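# Place the block on the bench scale's pan

## Task

Set the block down so that it rests on the bench scale's pan.

## Robot and tools

Robot: two arms, left_arm and right_arm, each with a two-finger gripper. Base positions in the scene frame (m): left_arm (+0.048, +0.357, +0.046), right_arm (+0.003, -0.249, +0.022), each turned slightly about z. A camera stand is fixed behind the arms. Loose objects may occasionally get a brief nudge.

Frames. The scene frame has its origin at table-top height, midway between the nominal bases: +z up, +x out over the table, left_arm on the +y side. Arm names do not match image sides. Each arm reports its hand pose, velocities, targets and wrist-camera pose in its own base frame. Fixed cameras and the table use the scene frame. Motion offsets are taken along the current Hand target's own axes. Gripper: fingers point along its +z and open and close along its y. end_effector_position is the spot between the pads, about 1 cm short of the tips. Reported poses can be off by a few cm, more at long reach.

Row format (shared by execute_actions and move): one flat list of 14 numbers, each in [-1, 1]: dx, dy, dz, rx, ry, rz, opening for left_arm, then the same seven for right_arm. Always give all 14, even if one arm stays still. dx..rz are an offset from that arm's Hand target at the start of the action or move, not a pose; 1.0 equals 0.6 m or 180 degrees; rx, ry, rz form a single rotation vector. Opening is absolute: +1 fully open (0.093 m), -1 closed. Sending zeros for the six pose numbers re-commands the current Hand target; a 0 in the opening slot is a real command (half open), so repeat the present opening to keep the gripper as is.

execute_actions: actions is a list of actions; each action is a table of up to 15 rows, one per 1/30 s step, and a short table repeats its last row to fill 15 steps. Every row in an action counts from that action's start pose; the next action starts from the new Hand target, so repeating an offset moves further. cameras: list of names, ["all"], or []; default is all images for an empty actions list, none otherwise. An empty actions list returns a full status and images.

move: target is one 14-number row or a list of up to 15 rows; every row counts from the same starting Hand targets. Paths are straight, finish together, take at least 0.5 s and are cut off at 10 s. speed: m/s, 0.002 to 2.9, default 0.25 (turn rate up to twice that in rad/s), one value or one per target. blend: corner rounding in m for lists; 0 stops at each target. opening_speed: rate on the -1..+1 scale per second, at least 0.2. grip_force: newtons per pad, 10 to 50, one value or one per arm; it persists; lower values close slowly. blocking=false returns after about 0.5 s while the motion continues. Moves do not avoid obstacles or the other arm; faster moves lag, stray and hit harder, and aiming far beyond a contact presses harder. Do not route a path near an arm's own base; go around it. The result adds a move: line with the ending (done, off_target, moving, held, fault) and limits (paced = pose clipped, held = steps withheld). done means at rest within 10 mm and 2 degrees; neither done nor off_target says anything about contact.

wait: seconds 0 to 10; arms hold their last command; a running move continues. stop: brakes a running move (needs room). zoom_image: camera (cam_low, cam_left_wrist, cam_right_wrist), region [x0, y0, x1, y1] in pixels, at most 504 by 504, from the newest images. finished_scene: scene = the current scene's number; irreversible; call it only once the block sits on the pan and stays there with the robot not holding it.

Control behaviour: each step the commanded orientation is clipped to within 40 degrees of the measured one. Grippers often settle short of or below the target and may tilt at long reach; check the pose after each move and correct. Another command, even all zeros, re-requests the target; if still short, send the remaining distance. To release a push, command the target back past the gripper. Small moves may fail or go sideways.

Results: end_effector_position (m) and end_effector_quat_wxyz per arm; Hand target (base for next offsets); Tool commands; grip_measured (+1 open, -1 closed; pads meet near -0.94; width adds about 0.0208 per mm; may read up to 0.02 high); Joint positions (last entry = finger gap in m, valid only when unobstructed); Joint torques (include arm weight; first three wrap at ±28 N m); Joint velocities (may be omitted when all within noise). To grip a rigid block, send a value about 0.24 below its width reading and keep sending it; to release, send well above it. Large sudden drops in the command squeeze hard briefly.

Cameras: cam_low (fixed, 672x504) and the two wrist cameras (672x504); calibration given per camera, fixed cameras may be shifted a few degrees/mm; wrist images can lag during motion.

Avoid: dropping the block or releasing it while moving, letting anything fall off the table, hard hits on the scale or table, arm-to-arm contact (including one gripper closing on the other), strain on wrist camera cables, fast slams. Motor heat rises when holding loads, staying stretched or pushing at unreachable poses; MOTOR HOT appears at 75 °C, and at 90 °C the arm folds and stops working. Joint ranges (rad): waist -2.618 to 3.054, shoulder 0 to 3.142, elbow 0 to 3.142 (straight 2.901), wrist pitch and yaw ±1.571, wrist roll ±2.094.

Each tool is called after "Call:" as a command line: name --argument value for each argument, lists and objects as JSON in quotes; but a table of rows of numbers goes row by row, as --pt "numbers of a row", without its own name.

## Session

Call:
execute_actions --actions '[]'

Scene clock: 0.00 s.
left_arm: end_effector_position=(+0.2448, -0.1664, +0.1074) grip_measured=+1.000 end_effector_quat_wxyz=(+0.432, -0.017, +0.831, -0.351) | right_arm: end_effector_position=(+0.2291, +0.0898, +0.1241) grip_measured=+1.000 end_effector_quat_wxyz=(+0.476, +0.192, +0.823, +0.242)
Joint positions: left_arm=[-0.526 0.857 0.152 0.311 0.126 -0.65 0.093] | right_arm=[0.581 0.421 0.213 -0.258 0.306 0.849 0.093]
Joint velocities: within noise
Joint torques (N m): no reading
Heat: left arm: 33 °C; right arm: 34 °C.
Hand target: left_arm +0.2480, -0.1682, +0.1166; +0.442, -0.015, +0.823, -0.356 | right_arm +0.2308, +0.0909, +0.1316; +0.482, +0.192, +0.818, +0.248
Tool commands: left_gripper/opening=+1.0 right_gripper/opening=+1.0

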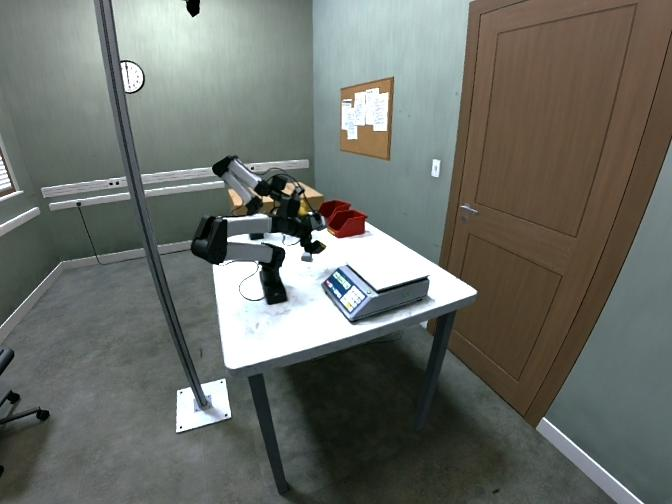

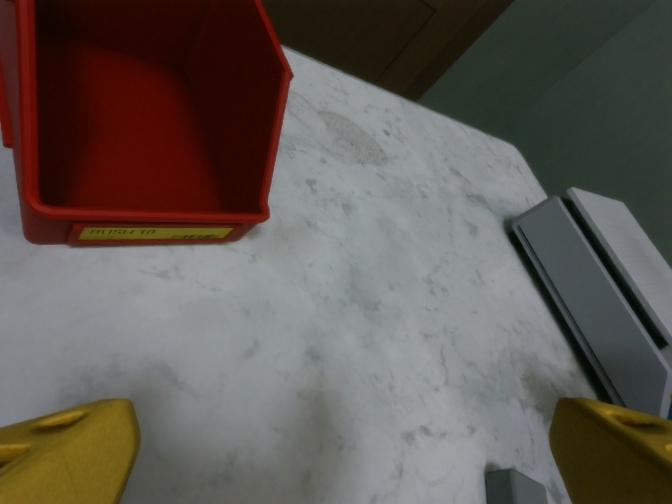

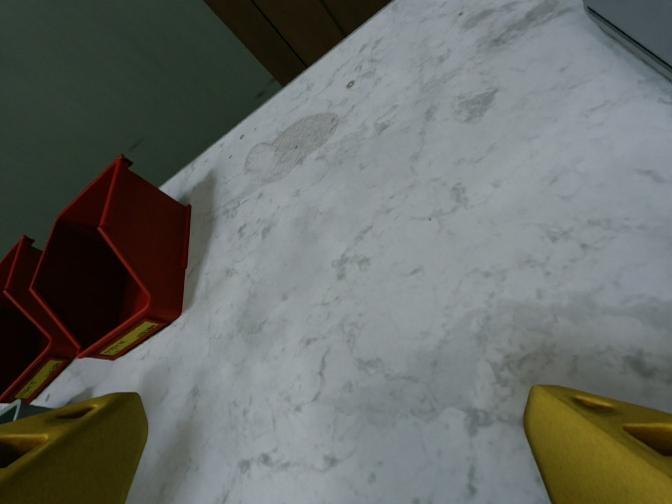

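Call:
zoom_image --camera "cam_low" --region '[190, 170, 440, 340]'

Call:
zoom_image --camera "cam_left_wrist" --region '[440, 380, 672, 504]'

Scaled by 2.016 from the camera's 672x504 image, which has a finer 960x720 frame.

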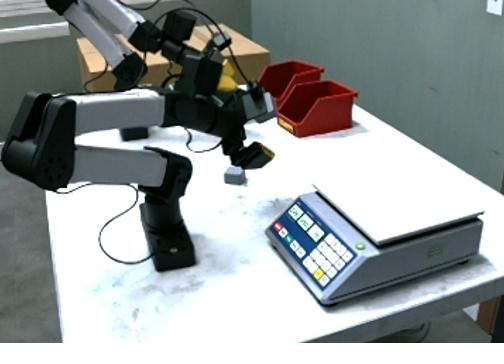

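Scaled by 2.172 from the camera's 672x504 image, which has a finer 960x720 frame.

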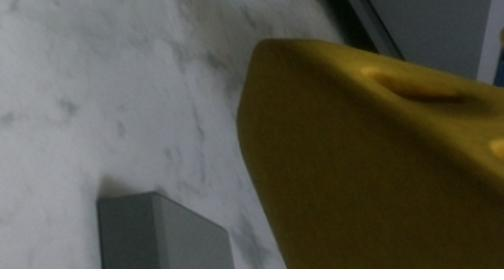

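Call:
move --target '[0,0,0,0,0,0,1,0.1135,0.082,-0.025,0.0423,0.3825,-0.3346,1]' --speed 0.4 --cameras '["cam_low","cam_right_wrist"]'

Scene clock: 35.53 s.
left_arm: end_effector_position=(+0.2448, -0.1664, +0.1074) grip_measured=+1.000 end_effector_quat_wxyz=(+0.432, -0.017, +0.831, -0.351) | right_arm: end_effector_position=(+0.1848, +0.1608, +0.1124) grip_measured=+1.000 end_effector_quat_wxyz=(-0.008, -0.348, +0.937, +0.002)
Joint positions: left_arm=[-0.526 0.857 0.152 0.311 0.126 -0.65 0.093] | right_arm=[0.709 1.483 1.157 -1.258 -0.01 -0.002 0.093]
Joint torques (N m): left_arm=[-0.02 -1.77 10 2.57 0.03 -0.01] | right_arm=[0.61 -3.47 9.05 0.22 0.17 -0.2]
Heat: left arm: 39 °C; right arm: 39 °C.
Hand target: left_arm +0.2480, -0.1682, +0.1166; +0.442, -0.015, +0.823, -0.356 | right_arm +0.1898, +0.1649, +0.1196; +0.000, -0.356, +0.934, +0.001
Off the commanded pose: left_arm 0.010 m, 2 deg | right_arm 0.010 m, 1 deg.
move: done
camera_calibration:
cam_right_wrist: T_world_to_cam=[[0.635316, -0.772229, -0.00599784, 0.0072942], [-0.703, -0.58154, 0.409392, 0.221584], [-0.319632, -0.255877, -0.912339, 0.289471], [0, 0, 0, 1]] pos_world=[0.243664, 0.208562, 0.173425]
Images, in order (width x height): cam_low 672x504, cam_right_wrist 672x504.

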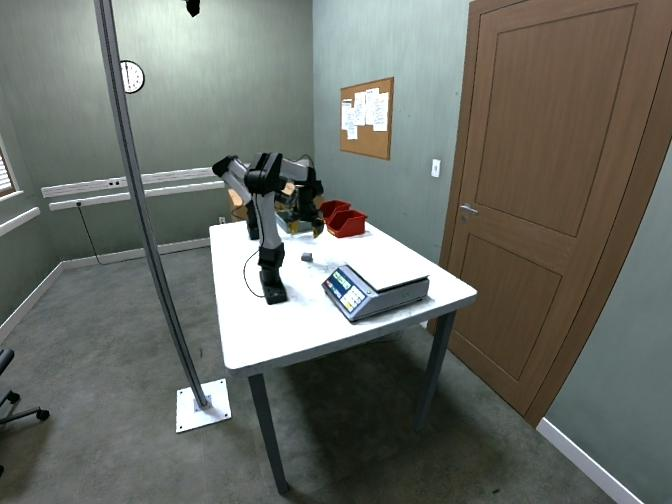

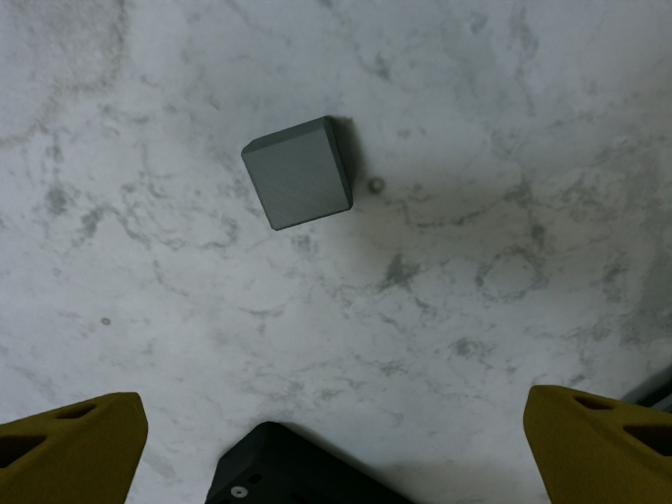

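Call:
move --target '[0,0,0,0,0,0,1,-0.0592,0.0232,0.1377,0,0,-0.0875,1]' --cameras '["cam_low","cam_right_wrist"]'

Call:
zoom_image --camera "cam_low" --region '[250, 170, 350, 270]'

Scene clock: 53.50 s.
left_arm: end_effector_position=(+0.2448, -0.1664, +0.1074) grip_measured=+1.000 end_effector_quat_wxyz=(+0.432, -0.017, +0.831, -0.351) | right_arm: end_effector_position=(+0.2072, +0.1992, +0.0412) grip_measured=+1.000 end_effector_quat_wxyz=(-0.001, -0.473, +0.881, +0.005)
Joint positions: left_arm=[-0.526 0.857 0.152 0.311 0.126 -0.65 0.093] | right_arm=[0.76 1.693 1.08 -0.956 -0.01 -0.226 0.093]
Joint torques (N m): left_arm=[0.01 -1.77 9.99 2.57 0 -0.03] | right_arm=[0.55 -5.16 4.81 0.56 0.16 -0.21]
Heat: left arm: 41 °C; right arm: 42 °C.
Hand target: left_arm +0.2480, -0.1682, +0.1166; +0.442, -0.015, +0.823, -0.356 | right_arm +0.2071, +0.1991, +0.0371; +0.001, -0.481, +0.877, +0.001
Off the commanded pose: left_arm 0.010 m, 2 deg | right_arm 0.004 m, 1 deg.
move: done
camera_calibration:
cam_right_wrist: T_world_to_cam=[[0.821233, -0.570564, -0.00578866, -0.0564028], [-0.522506, -0.756061, 0.394157, 0.286792], [-0.229268, -0.32067, -0.919025, 0.235928], [0, 0, 0, 1]] pos_world=[0.250261, 0.260306, 0.103457]
Images, in order (width x height): cam_low 672x504, cam_right_wrist 672x504.

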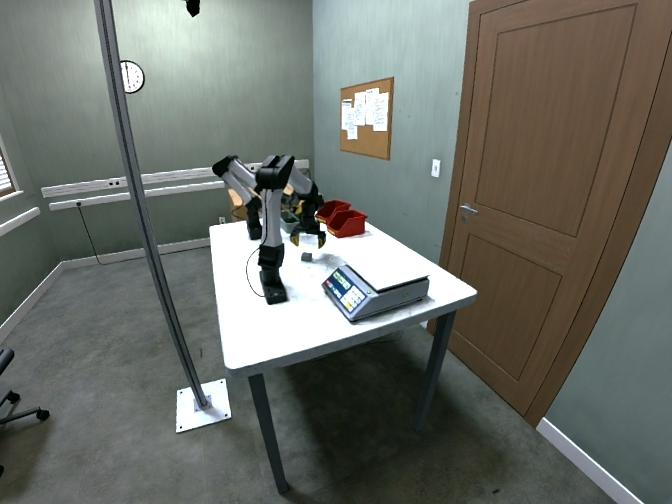

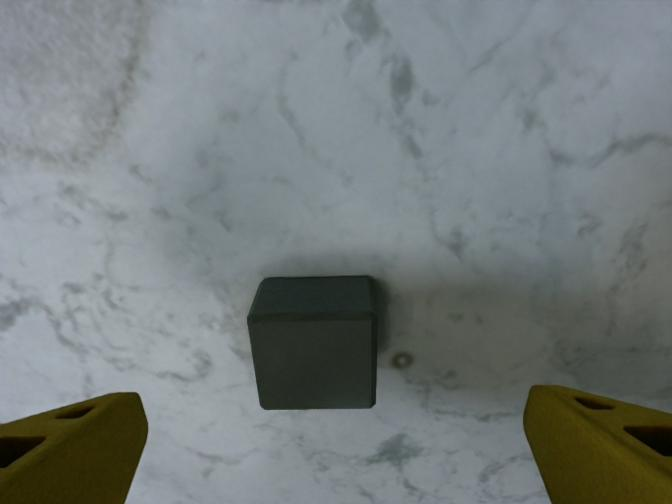

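Scaled by 5.040 from the camera's 672x504 image, which has a finer 960x720 frame.

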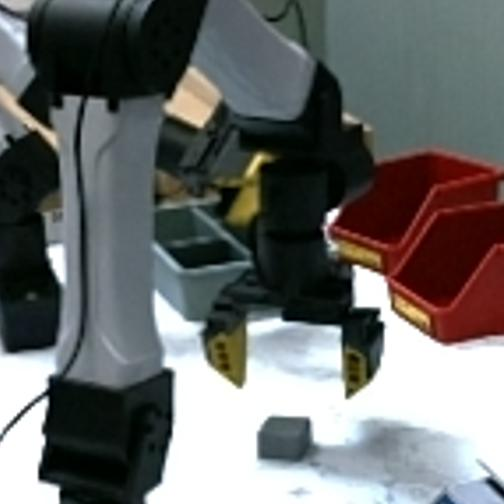

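Call:
move --pt "0 0 0 0 0 0 1 0.0074 0.0111 0.0685 0 0 0 1" --pt "0 0 0 0 0 0 1 0.0074 0.0111 0.0685 0 0 0 -0.5" --pt "0 0 0 0 0 0 1 0.0074 0.0111 -0.18 0 0 0 -0.5" --speed '[0.12,0.12,0.25]' --opening_speed 2 --cameras '["cam_low","cam_right_wrist"]'

Call:
zoom_image --camera "cam_low" --region '[240, 170, 450, 330]'

Scene clock: 67.57 s.
left_arm: end_effector_position=(+0.2448, -0.1664, +0.1074) grip_measured=+1.000 end_effector_quat_wxyz=(+0.432, -0.017, +0.831, -0.351) | right_arm: end_effector_position=(+0.1963, +0.1957, +0.1338) grip_measured=-0.308 end_effector_quat_wxyz=(-0.015, -0.481, +0.876, +0.001)
Joint positions: left_arm=[-0.526 0.857 0.152 0.311 0.126 -0.65 0.093] | right_arm=[0.778 1.616 1.371 -1.355 -0.01 -0.227 0.03]
Joint torques (N m): left_arm=[-0.03 -1.74 10.07 2.55 0 -0.01] | right_arm=[0.62 -6.3 8.65 0.15 0.15 0.04]
Heat: left arm: 43 °C; right arm: 41 °C.
Hand target: left_arm +0.2480, -0.1682, +0.1166; +0.442, -0.015, +0.823, -0.356 | right_arm +0.1991, +0.1987, +0.1451; +0.001, -0.481, +0.877, +0.001
Off the commanded pose: left_arm 0.010 m, 2 deg | right_arm 0.012 m, 2 deg.
move: off_target (right_arm)
camera_calibration:
cam_right_wrist: T_world_to_cam=[[0.831318, -0.555669, -0.0119125, -0.0529979], [-0.499874, -0.75687, 0.421038, 0.234052], [-0.242974, -0.344062, -0.906965, 0.323024], [0, 0, 0, 1]] pos_world=[0.239541, 0.258838, 0.193795]
Images, in order (width x height): cam_low 672x504, cam_right_wrist 672x504.

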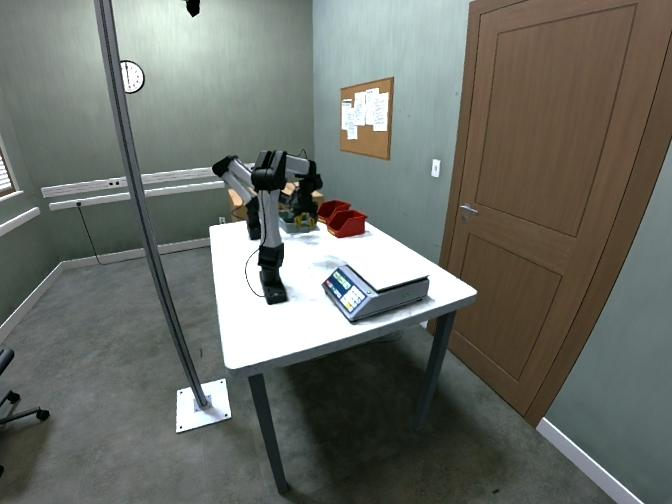

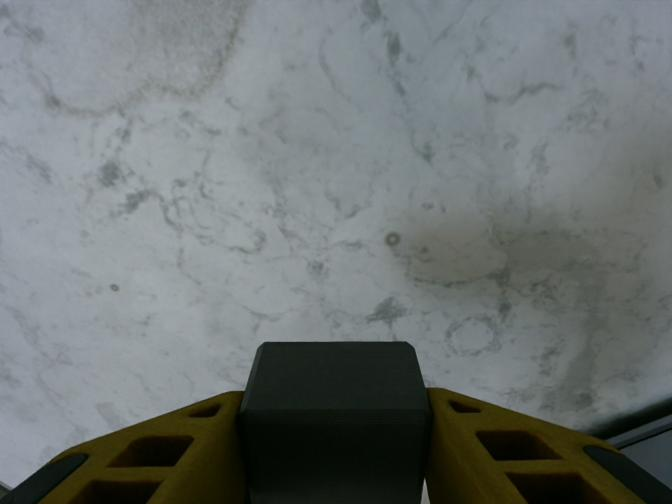

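Scaled by 2.400 from the camera's 672x504 image, which has a finer 960x720 frame.

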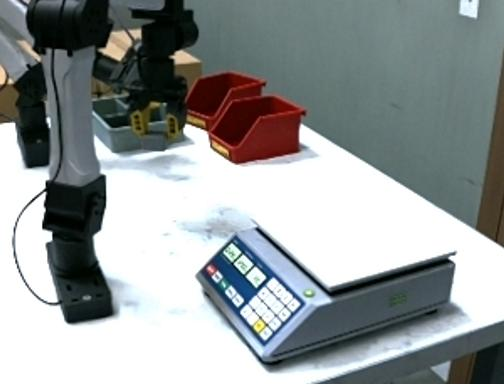

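Call:
move --target '[0,0,0,0,0,0,1,0.3325,-0.599,-0.033,0,0,0.445,-0.5]' --speed 0.45 --cameras '["cam_low","cam_right_wrist"]'

Call:
zoom_image --camera "cam_low" --region '[300, 190, 450, 330]'

Scene clock: 76.00 s.
left_arm: end_effector_position=(+0.2448, -0.1664, +0.1074) grip_measured=+1.000 end_effector_quat_wxyz=(+0.432, -0.017, +0.831, -0.351) | right_arm: end_effector_position=(+0.3914, -0.1617, +0.1586) grip_measured=-0.307 end_effector_quat_wxyz=(+0.027, +0.192, +0.981, -0.001)
Joint positions: left_arm=[-0.526 0.857 0.152 0.311 0.126 -0.65 0.093] | right_arm=[-0.395 2.164 2.198 -1.551 -0.009 -0.009 0.03]
Joint torques (N m): left_arm=[-0.03 -1.76 10.02 2.55 0 0] | right_arm=[0.51 -8.61 8.84 0.34 0.16 0.07]
Heat: left arm: 43 °C; right arm: 42 °C.
Hand target: left_arm +0.2480, -0.1682, +0.1166; +0.442, -0.015, +0.823, -0.356 | right_arm +0.3951, -0.1626, +0.1644; +0.000, +0.196, +0.981, +0.001
Off the commanded pose: left_arm 0.010 m, 2 deg | right_arm 0.007 m, 3 deg.
joint sent to its limit (right arm) — joint 4 (wrist pitch), lower limit. The joint targets are off in orientation, not in position.
move: off_target (right_arm)
camera_calibration:
cam_right_wrist: T_world_to_cam=[[-0.397329, -0.917652, -0.00665168, 0.0080847], [-0.861501, 0.3705, 0.347197, 0.386277], [-0.316142, 0.143682, -0.937769, 0.382303], [0, 0, 0, 1]] pos_world=[0.456853, -0.190627, 0.224451]
Images, in order (width x height): cam_low 672x504, cam_right_wrist 672x504.

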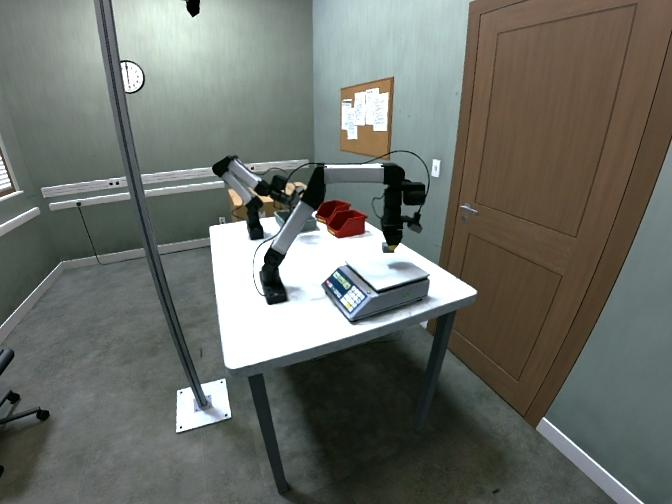

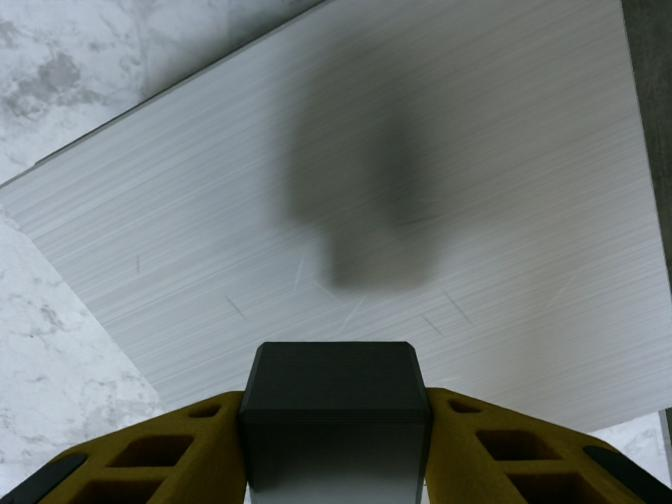

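Scaled by 3.360 from the camera's 672x504 image, which has a finer 960x720 frame.

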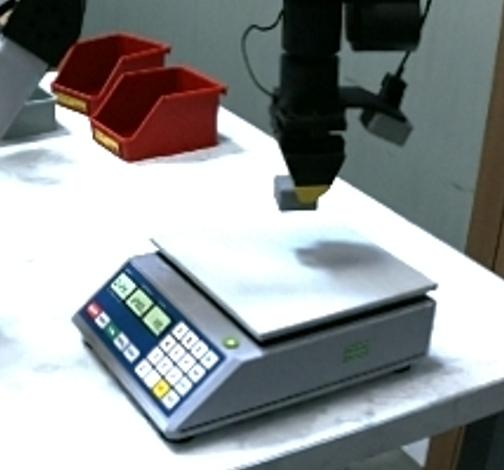

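Call:
move --target '[0,0,0,0,0,0,1,0,0,0.067,0,0,0,-0.5]' --speed 0.12 --cameras '["cam_low","cam_right_wrist"]'

Call:
zoom_image --camera "cam_low" --region '[340, 220, 440, 320]'

Scene clock: 93.00 s.
left_arm: end_effector_position=(+0.2448, -0.1664, +0.1074) grip_measured=+1.000 end_effector_quat_wxyz=(+0.432, -0.017, +0.831, -0.351) | right_arm: end_effector_position=(+0.3929, -0.1623, +0.1285) grip_measured=-0.307 end_effector_quat_wxyz=(+0.000, +0.192, +0.981, +0.005)
Joint positions: left_arm=[-0.526 0.857 0.152 0.311 0.126 -0.65 0.093] | right_arm=[-0.395 2.21 2.151 -1.514 -0.009 -0.009 0.03]
Joint torques (N m): left_arm=[0.08 -1.74 9.99 2.55 0.02 -0.03] | right_arm=[0.53 -9.25 5.2 0.53 0.16 0.11]
Heat: left arm: 44 °C; right arm: 41 °C.
Hand target: left_arm +0.2480, -0.1682, +0.1166; +0.442, -0.015, +0.823, -0.356 | right_arm +0.3951, -0.1625, +0.1243; +0.000, +0.196, +0.981, +0.001
Off the commanded pose: left_arm 0.010 m, 2 deg | right_arm 0.005 m, 1 deg.
move: done
camera_calibration:
cam_right_wrist: T_world_to_cam=[[-0.39802, -0.917358, -0.00585197, 0.00811209], [-0.842011, 0.362782, 0.399259, 0.382556], [-0.36414, 0.16384, -0.91682, 0.374051], [0, 0, 0, 1]] pos_world=[0.461552, -0.192627, 0.190246]
Images, in order (width x height): cam_low 672x504, cam_right_wrist 672x504.

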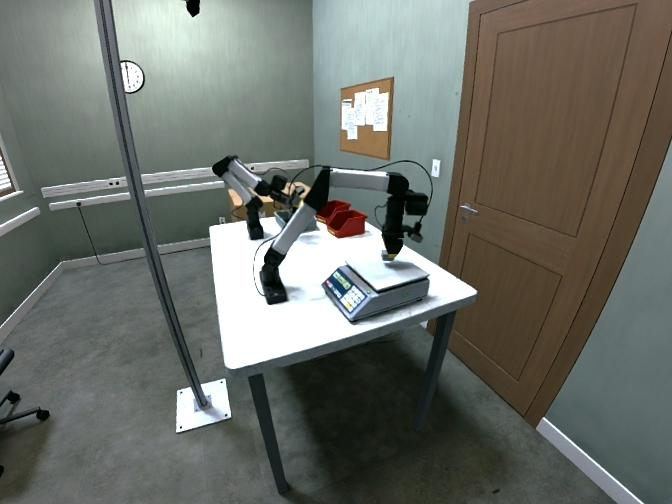

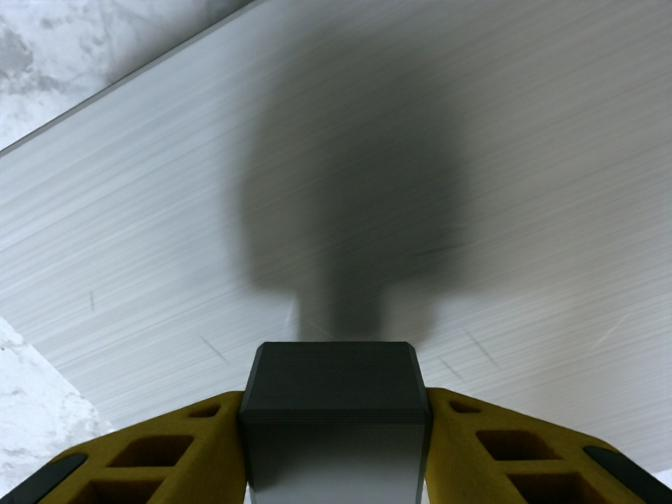

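Scaled by 5.040 from the camera's 672x504 image, which has a finer 960x720 frame.

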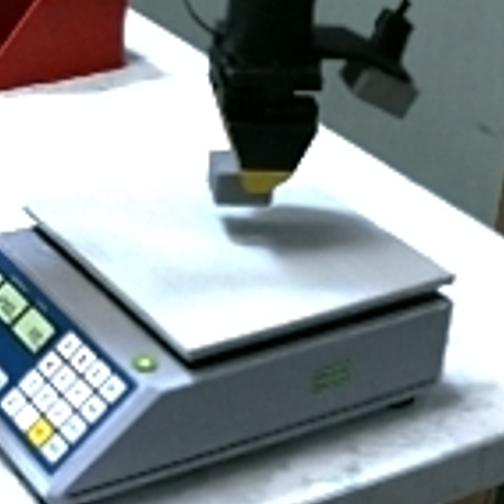

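Call:
move --target '[0,0,0,0,0,0,1,0,0,0.025,0,0,0,-0.5]' --speed 0.04 --cameras '["cam_low"]'

Call:
zoom_image --camera "cam_low" --region '[360, 230, 420, 290]'

Scene clock: 97.17 s.
left_arm: end_effector_position=(+0.2448, -0.1664, +0.1074) grip_measured=+1.000 end_effector_quat_wxyz=(+0.432, -0.017, +0.831, -0.351) | right_arm: end_effector_position=(+0.3939, -0.1627, +0.1103) grip_measured=-0.307 end_effector_quat_wxyz=(-0.003, +0.192, +0.981, +0.006)
Joint positions: left_arm=[-0.526 0.857 0.152 0.311 0.126 -0.65 0.093] | right_arm=[-0.395 2.21 2.078 -1.448 -0.009 -0.009 0.03]
Joint torques (N m): left_arm=[-0.06 -1.72 10.06 2.56 0.04 0] | right_arm=[0.54 -10.18 4.94 0.52 0.16 0.1]
Heat: left arm: 45 °C; right arm: 41 °C.
Hand target: left_arm +0.2480, -0.1682, +0.1166; +0.442, -0.015, +0.823, -0.356 | right_arm +0.3951, -0.1625, +0.1093; +0.000, +0.196, +0.981, +0.001
Off the commanded pose: left_arm 0.010 m, 2 deg | right_arm 0.002 m, 1 deg.
move: done
Images, in order (width x height): cam_low 672x504.

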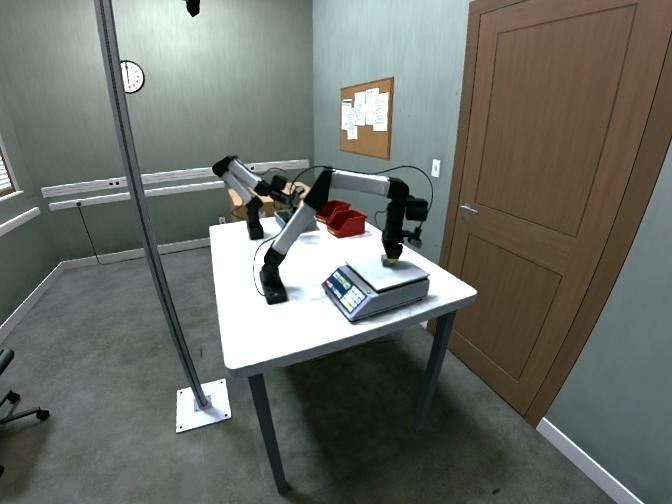

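Scaled by 8.400 from the camera's 672x504 image, which has a finer 960x720 frame.

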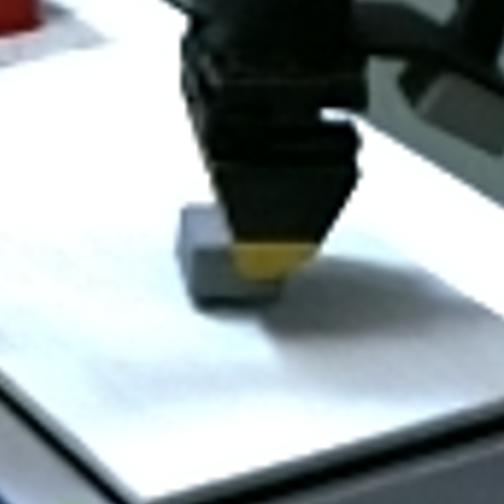

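Call:
move --target '[0,0,0,0,0,0,1,0,0,0.01,0,0,0,-0.5]' --speed 0.02 --cameras '["cam_low"]'

Call:
zoom_image --camera "cam_low" --region '[360, 230, 420, 290]'

Scene clock: 100.67 s.
left_arm: end_effector_position=(+0.2448, -0.1664, +0.1074) grip_measured=+1.000 end_effector_quat_wxyz=(+0.432, -0.017, +0.831, -0.351) | right_arm: end_effector_position=(+0.3932, -0.1624, +0.1047) grip_measured=-0.307 end_effector_quat_wxyz=(-0.006, +0.192, +0.981, +0.006)
Joint positions: left_arm=[-0.526 0.857 0.152 0.311 0.126 -0.65 0.093] | right_arm=[-0.395 2.21 2.056 -1.431 -0.009 -0.009 0.03]
Joint torques (N m): left_arm=[-0.01 -1.76 9.98 2.55 0.05 -0.04] | right_arm=[0.53 -10.41 4.48 0.63 0.16 0.1]
Heat: left arm: 45 °C; right arm: 41 °C.
Hand target: left_arm +0.2480, -0.1682, +0.1166; +0.442, -0.015, +0.823, -0.356 | right_arm +0.3951, -0.1626, +0.1033; +0.000, +0.196, +0.981, +0.001
Off the commanded pose: left_arm 0.010 m, 2 deg | right_arm 0.002 m, 1 deg.
move: done
Images, in order (width x height): cam_low 672x504.

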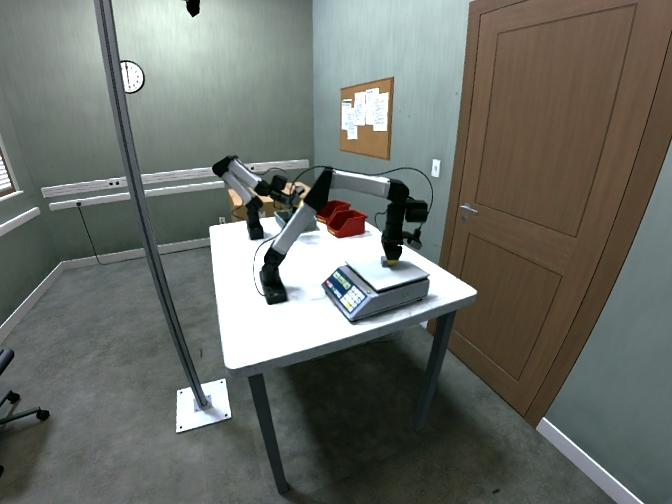

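Scaled by 8.400 from the camera's 672x504 image, which has a finer 960x720 frame.

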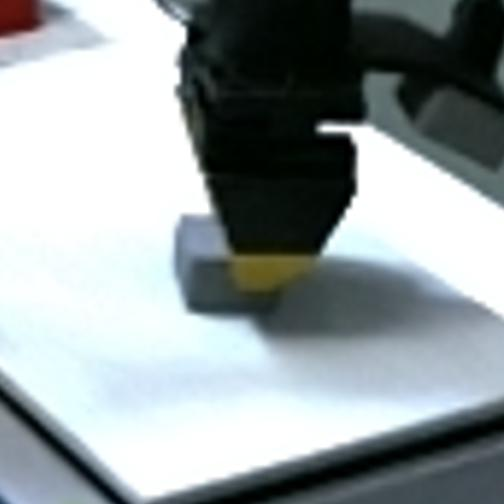

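Call:
move --pt "0 0 0 0 0 0 1 0 0 0.005 0 0 0 -0.5" --pt "0 0 0 0 0 0 1 0 0 0.005 0 0 0 0.3" --pt "0 0 0 0 0 0 1 0 0 -0.13 0 0 0 0.3" --speed '[0.02,0.05,0.15]' --opening_speed 0.8 --cameras '["cam_low","cam_right_wrist"]'

Scene clock: 106.87 s.
left_arm: end_effector_position=(+0.2448, -0.1664, +0.1074) grip_measured=+1.000 end_effector_quat_wxyz=(+0.432, -0.017, +0.831, -0.351) | right_arm: end_effector_position=(+0.3939, -0.1627, +0.1558) grip_measured=+0.298 end_effector_quat_wxyz=(+0.026, +0.192, +0.981, +0.000)
Joint positions: left_arm=[-0.526 0.857 0.152 0.311 0.126 -0.65 0.093] | right_arm=[-0.395 2.178 2.209 -1.551 -0.009 -0.008 0.06]
Joint torques (N m): left_arm=[-0.09 -1.74 9.98 2.54 0 -0.03] | right_arm=[0.5 -12.89 8.64 0.36 0.15 0.1]
Heat: left arm: 45 °C; right arm: 41 °C.
Hand target: left_arm +0.2480, -0.1682, +0.1166; +0.442, -0.015, +0.823, -0.356 | right_arm +0.3950, -0.1626, +0.1812; +0.000, +0.196, +0.981, +0.001
Off the commanded pose: left_arm 0.010 m, 2 deg | right_arm 0.026 m, 3 deg.
joint sent to its limit (right arm) — joint 4 (wrist pitch), lower limit. The joint targets are off in orientation, not in position.
move: off_target (right_arm)
camera_calibration:
cam_right_wrist: T_world_to_cam=[[-0.398408, -0.917184, -0.00667809, 0.00854648], [-0.86022, 0.371117, 0.349705, 0.388858], [-0.318266, 0.14507, -0.936836, 0.381577], [0, 0, 0, 1]] pos_world=[0.459351, -0.191828, 0.221546]
Images, in order (width x height): cam_low 672x504, cam_right_wrist 672x504.

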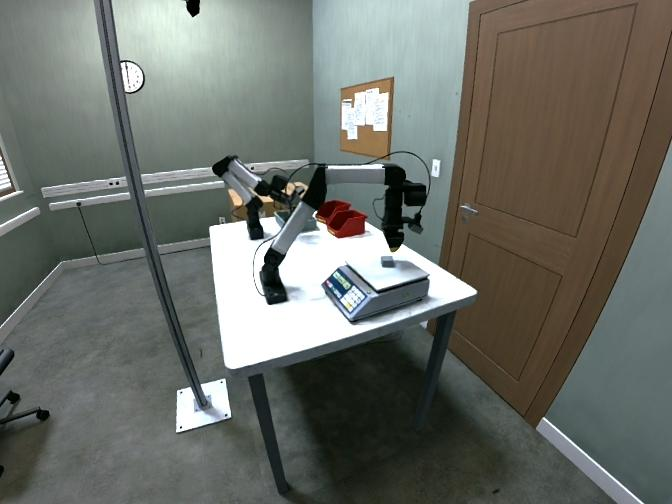

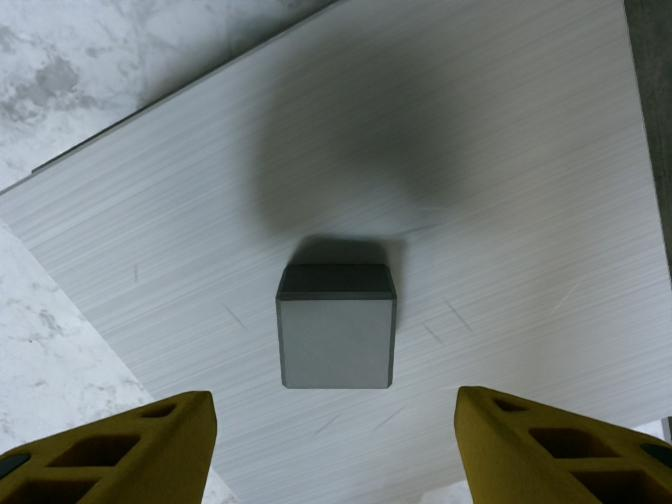

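On the pan.

Call:
finished_scene --scene 1

The scene is finished: the task was done.


## Next scene

The same job, from a new start.

Call:
execute_actions --actions '[]'

Call:
zoom_image --camera "cam_low" --region '[190, 170, 490, 340]'

Scene clock: 0.00 s.
left_arm: end_effector_position=(+0.2582, +0.0057, +0.1836) grip_measured=+1.000 end_effector_quat_wxyz=(+0.518, -0.140, +0.843, +0.042) | right_arm: end_effector_position=(+0.2336, -0.0192, +0.2171) grip_measured=+1.000 end_effector_quat_wxyz=(+0.562, -0.042, +0.825, -0.046)
Joint positions: left_arm=[-0.264 0.61 0.505 -0.43 -0.448 -0.334 0.093] | right_arm=[-0.185 0.384 0.523 -0.517 -0.144 -0.189 0.093]
Joint velocities: within noise
Joint torques (N m): no reading
Heat: left arm: 31 °C; right arm: 32 °C.
Hand target: left_arm +0.2599, +0.0054, +0.1908; +0.526, -0.142, +0.837, +0.039 | right_arm +0.2345, -0.0193, +0.2247; +0.569, -0.042, +0.820, -0.047
Tool commands: left_gripper/opening=+1.0 right_gripper/opening=+1.0
camera_calibration:
cam_left_wrist: T_world_to_cam=[[0.274739, -0.959271, 0.0657106, -0.0754327], [-0.752549, -0.257064, -0.60629, 0.344528], [0.598488, 0.117121, -0.792524, 0.0758398], [0, 0, 0, 1]] pos_world=[0.23461, 0.00732301, 0.273946]
cam_right_wrist: T_world_to_cam=[[0.006114, -0.994729, 0.10236, -0.0428896], [-0.705471, -0.0768371, -0.704562, 0.360405], [0.708713, -0.0679042, -0.702222, 0.0722152], [0, 0, 0, 1]] pos_world=[0.203338, -0.0100673, 0.309029]

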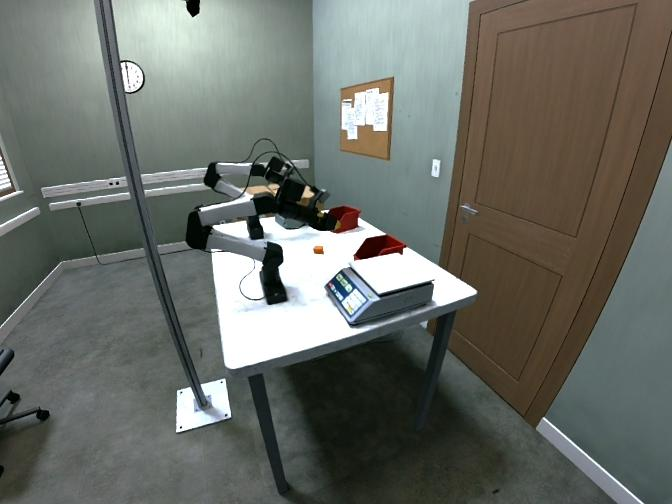

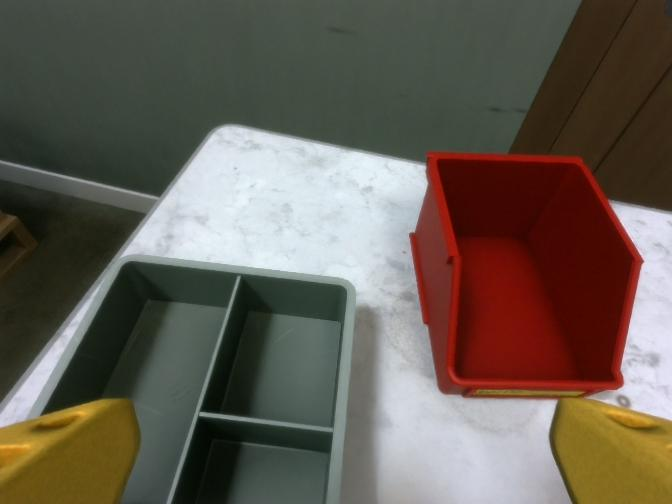

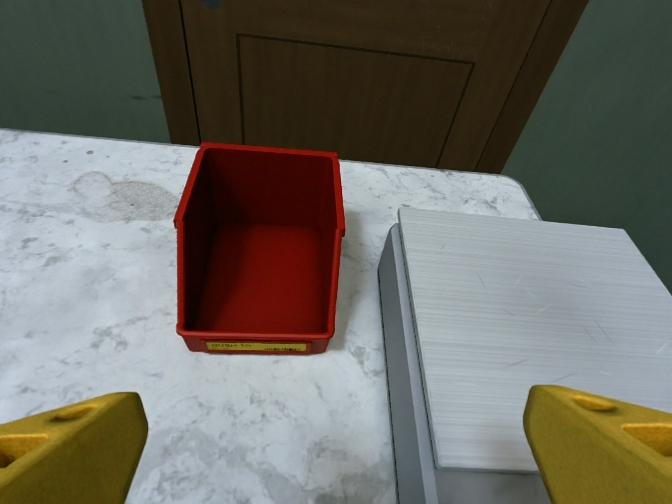

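Scaled by 1.680 from the camera's 672x504 image, which has a finer 960x720 frame.

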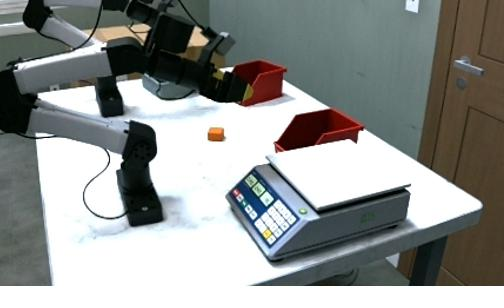

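Call:
move --target '[0,0,0,0,0,0,1,0.091,0.433,0.056,-0.1754,0.3518,-0.1825,1]' --speed 0.4 --cameras '["cam_low","cam_right_wrist"]'

Scene clock: 16.60 s.
left_arm: end_effector_position=(+0.2582, +0.0057, +0.1836) grip_measured=+1.000 end_effector_quat_wxyz=(+0.518, -0.140, +0.843, +0.042) | right_arm: end_effector_position=(+0.2413, +0.2230, +0.1229) grip_measured=+1.000 end_effector_quat_wxyz=(-0.004, -0.364, +0.931, -0.013)
Joint positions: left_arm=[-0.264 0.61 0.505 -0.43 -0.448 -0.334 0.093] | right_arm=[0.757 1.801 1.54 -1.326 0.021 0.012 0.093]
Joint torques (N m): left_arm=[-0.12 -0.35 10.3 2.4 -0.16 -0.08] | right_arm=[0.43 -6.02 9.21 0.22 -0.07 -0.19]
Heat: left arm: 35 °C; right arm: 37 °C.
Hand target: left_arm +0.2599, +0.0054, +0.1908; +0.526, -0.142, +0.837, +0.039 | right_arm +0.2429, +0.2307, +0.1297; +0.000, -0.371, +0.929, -0.001
Off the commanded pose: left_arm 0.007 m, 1 deg | right_arm 0.010 m, 2 deg.
move: done
camera_calibration:
cam_right_wrist: T_world_to_cam=[[0.660735, -0.750212, 0.0247409, 0.00471574], [-0.690845, -0.594898, 0.410888, 0.29306], [-0.293534, -0.28858, -0.91135, 0.333881], [0, 0, 0, 1]] pos_world=[0.297348, 0.27423, 0.183751]
Images, in order (width x height): cam_low 672x504, cam_right_wrist 672x504.

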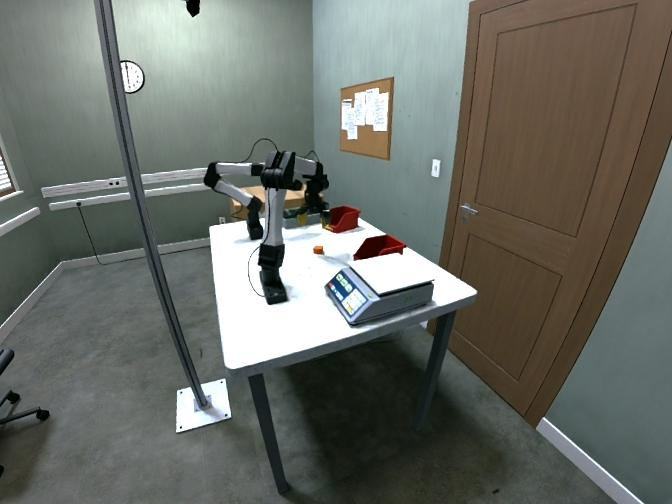

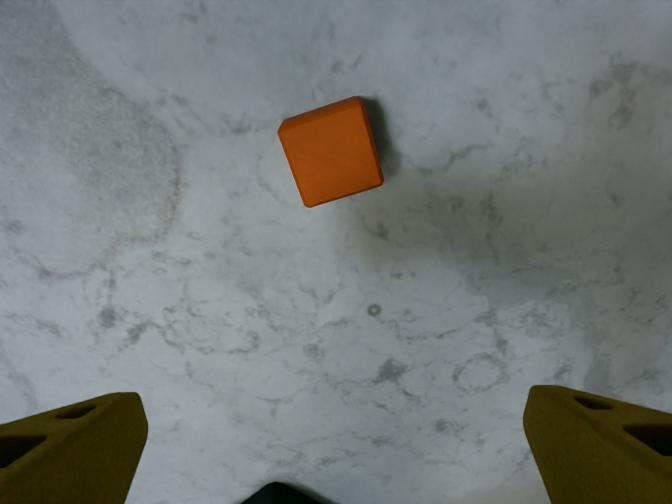

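Call:
move --pt "0 0 0 0 0 0 1 -0.06 -0.005 0.1545 0 0 -0.09 1" --pt "0 0 0 0 0 0 1 -0.06 -0.005 0.223 0 0 -0.09 1" --pt "0 0 0 0 0 0 1 -0.06 -0.005 0.223 0 0 -0.09 -0.5" --pt "0 0 0 0 0 0 1 -0.06 -0.005 -0.045 0 0 -0.09 -0.5" --speed '[0.25,0.12,0.12,0.25]' --opening_speed 2 --blend '[0.01,0,0,0]' --cameras '["cam_low","cam_right_wrist"]'

Call:
zoom_image --camera "cam_low" --region '[260, 170, 450, 330]'

Scene clock: 32.80 s.
left_arm: end_effector_position=(+0.2582, +0.0057, +0.1836) grip_measured=+1.000 end_effector_quat_wxyz=(+0.518, -0.140, +0.843, +0.042) | right_arm: end_effector_position=(+0.2693, +0.2496, +0.1457) grip_measured=-0.304 end_effector_quat_wxyz=(-0.011, -0.496, +0.868, -0.013)
Joint positions: left_arm=[-0.264 0.61 0.505 -0.43 -0.448 -0.334 0.093] | right_arm=[0.757 1.974 1.86 -1.484 0.02 -0.28 0.031]
Joint torques (N m): left_arm=[-0.12 -0.32 10.21 2.42 -0.18 -0.05] | right_arm=[-0.34 -8.59 8.88 0.12 -0.09 -0.17]
Heat: left arm: 38 °C; right arm: 39 °C.
Hand target: left_arm +0.2599, +0.0054, +0.1908; +0.526, -0.142, +0.837, +0.039 | right_arm +0.2711, +0.2534, +0.1567; +0.001, -0.498, +0.867, -0.001
Off the commanded pose: left_arm 0.007 m, 1 deg | right_arm 0.012 m, 2 deg.
move: off_target (right_arm)
camera_calibration:
cam_right_wrist: T_world_to_cam=[[0.849129, -0.527936, 0.0162117, -0.0994296], [-0.483591, -0.764729, 0.425828, 0.303219], [-0.212412, -0.369423, -0.904659, 0.367895], [0, 0, 0, 1]] pos_world=[0.309208, 0.315296, 0.205312]
Images, in order (width x height): cam_low 672x504, cam_right_wrist 672x504.

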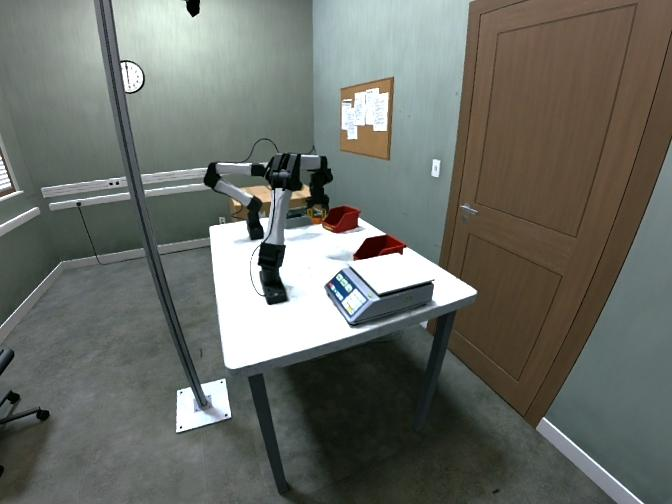

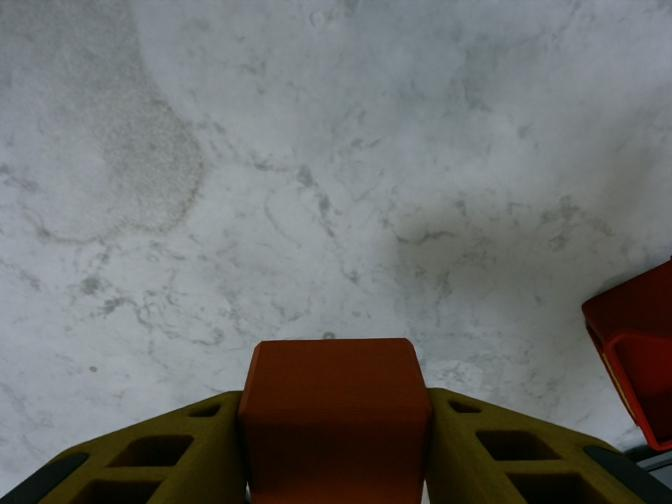

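Scaled by 2.653 from the camera's 672x504 image, which has a finer 960x720 frame.

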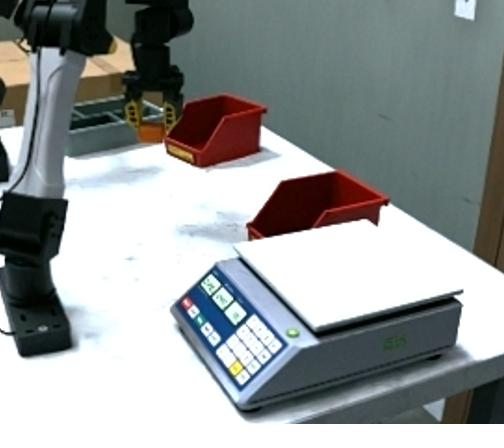

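Call:
move --pt "0 0 0 0 0 0 1 0.5035 -0.53 -0.02 0 0 0.457 -0.5" --pt "0 0 0 0 0 0 1 0.5035 -0.53 0.079 0 0 0.457 -0.5" --speed '[0.45,0.1]' --cameras '["cam_low","cam_right_wrist"]'

Call:
zoom_image --camera "cam_low" --region '[360, 230, 420, 290]'

Scene clock: 42.77 s.
left_arm: end_effector_position=(+0.2582, +0.0057, +0.1836) grip_measured=+1.000 end_effector_quat_wxyz=(+0.518, -0.140, +0.843, +0.042) | right_arm: end_effector_position=(+0.3902, -0.1718, +0.1145) grip_measured=-0.303 end_effector_quat_wxyz=(-0.001, +0.192, +0.981, -0.007)
Joint positions: left_arm=[-0.264 0.61 0.505 -0.43 -0.448 -0.334 0.093] | right_arm=[-0.409 2.201 2.08 -1.448 0.014 -0.023 0.031]
Joint torques (N m): left_arm=[-0.02 -0.31 10.21 2.42 -0.19 -0.05] | right_arm=[0.69 -9.13 5.35 0.54 -0.04 0.11]
Heat: left arm: 39 °C; right arm: 40 °C.
Hand target: left_arm +0.2599, +0.0054, +0.1908; +0.526, -0.142, +0.837, +0.039 | right_arm +0.3938, -0.1678, +0.1098; +0.001, +0.195, +0.981, +0.000
Off the commanded pose: left_arm 0.007 m, 1 deg | right_arm 0.007 m, 1 deg.
move: done
camera_calibration:
cam_right_wrist: T_world_to_cam=[[-0.397976, -0.917225, 0.0176934, -0.0044659], [-0.839752, 0.371991, 0.395525, 0.390486], [-0.369367, 0.142551, -0.918285, 0.360394], [0, 0, 0, 1]] pos_world=[0.459252, -0.200728, 0.176576]
Images, in order (width x height): cam_low 672x504, cam_right_wrist 672x504.

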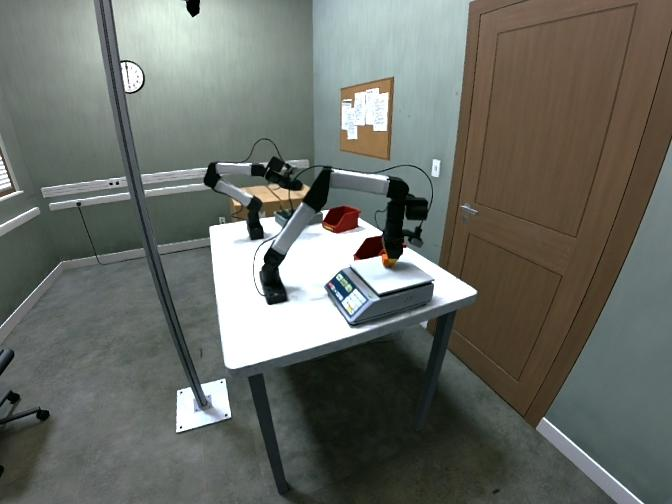

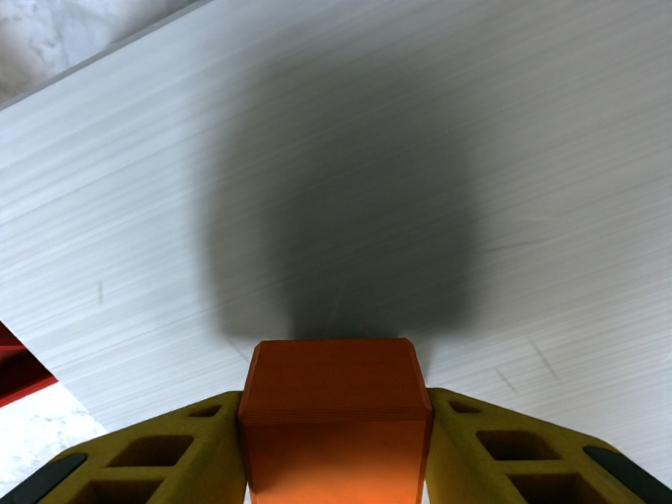

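Scaled by 8.400 from the camera's 672x504 image, which has a finer 960x720 frame.

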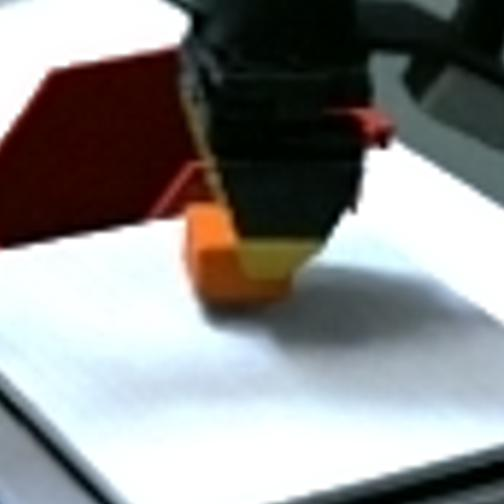

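Call:
move --pt "0 0 0 0 0 0 1 0 0 0.0158 0 0 0 -0.5" --pt "0 0 0 0 0 0 1 0 0 0.0158 0 0 0 0.3" --pt "0 0 0 0 0 0 1 0 0 -0.09 0 0 0 0.3" --speed '[0.02,0.05,0.15]' --opening_speed 0.8 --cameras '["cam_low","cam_right_wrist"]'

Scene clock: 49.13 s.
left_arm: end_effector_position=(+0.2582, +0.0057, +0.1836) grip_measured=+1.000 end_effector_quat_wxyz=(+0.518, -0.140, +0.843, +0.042) | right_arm: end_effector_position=(+0.3900, -0.1717, +0.1431) grip_measured=+0.298 end_effector_quat_wxyz=(+0.007, +0.192, +0.981, -0.009)
Joint positions: left_arm=[-0.264 0.61 0.505 -0.43 -0.448 -0.334 0.093] | right_arm=[-0.409 2.207 2.205 -1.552 0.014 -0.022 0.06]
Joint torques (N m): left_arm=[-0.13 -0.34 10.17 2.41 -0.16 -0.04] | right_arm=[0.69 -12.29 8.42 0.27 -0.03 0.09]
Heat: left arm: 39 °C; right arm: 39 °C.
Hand target: left_arm +0.2599, +0.0054, +0.1908; +0.526, -0.142, +0.837, +0.039 | right_arm +0.3937, -0.1678, +0.1637; +0.001, +0.195, +0.981, +0.000
Off the commanded pose: left_arm 0.007 m, 1 deg | right_arm 0.021 m, 1 deg.
joint sent to its limit (right arm) — joint 4 (wrist pitch), lower limit. The joint targets are off in orientation, not in position.
move: off_target (right_arm)
camera_calibration:
cam_right_wrist: T_world_to_cam=[[-0.398934, -0.916809, 0.0176991, -0.00454483], [-0.845023, 0.375056, 0.381141, 0.383613], [-0.356071, 0.137094, -0.924348, 0.381389], [0, 0, 0, 1]] pos_world=[0.458151, -0.200329, 0.206406]
Images, in order (width x height): cam_low 672x504, cam_right_wrist 672x504.

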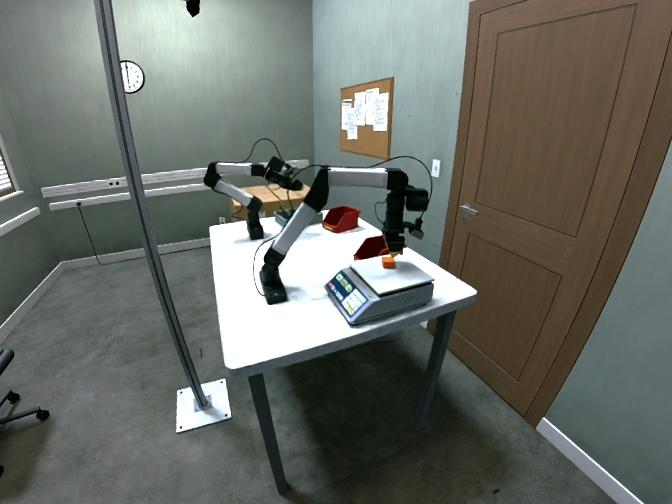

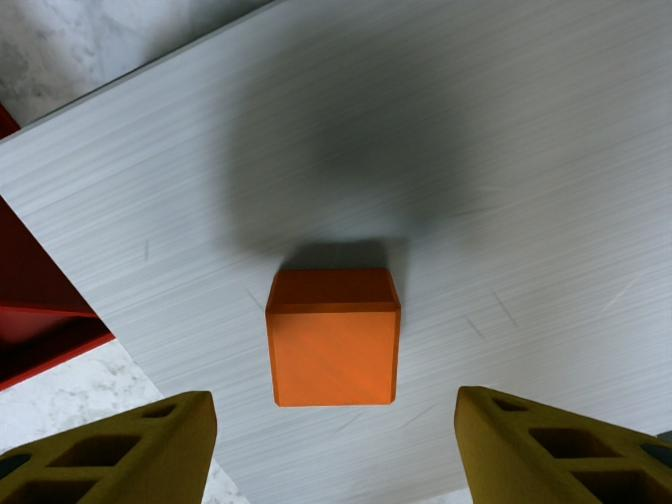

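Call:
finished_scene --scene 2

The scene is finished: the task was done.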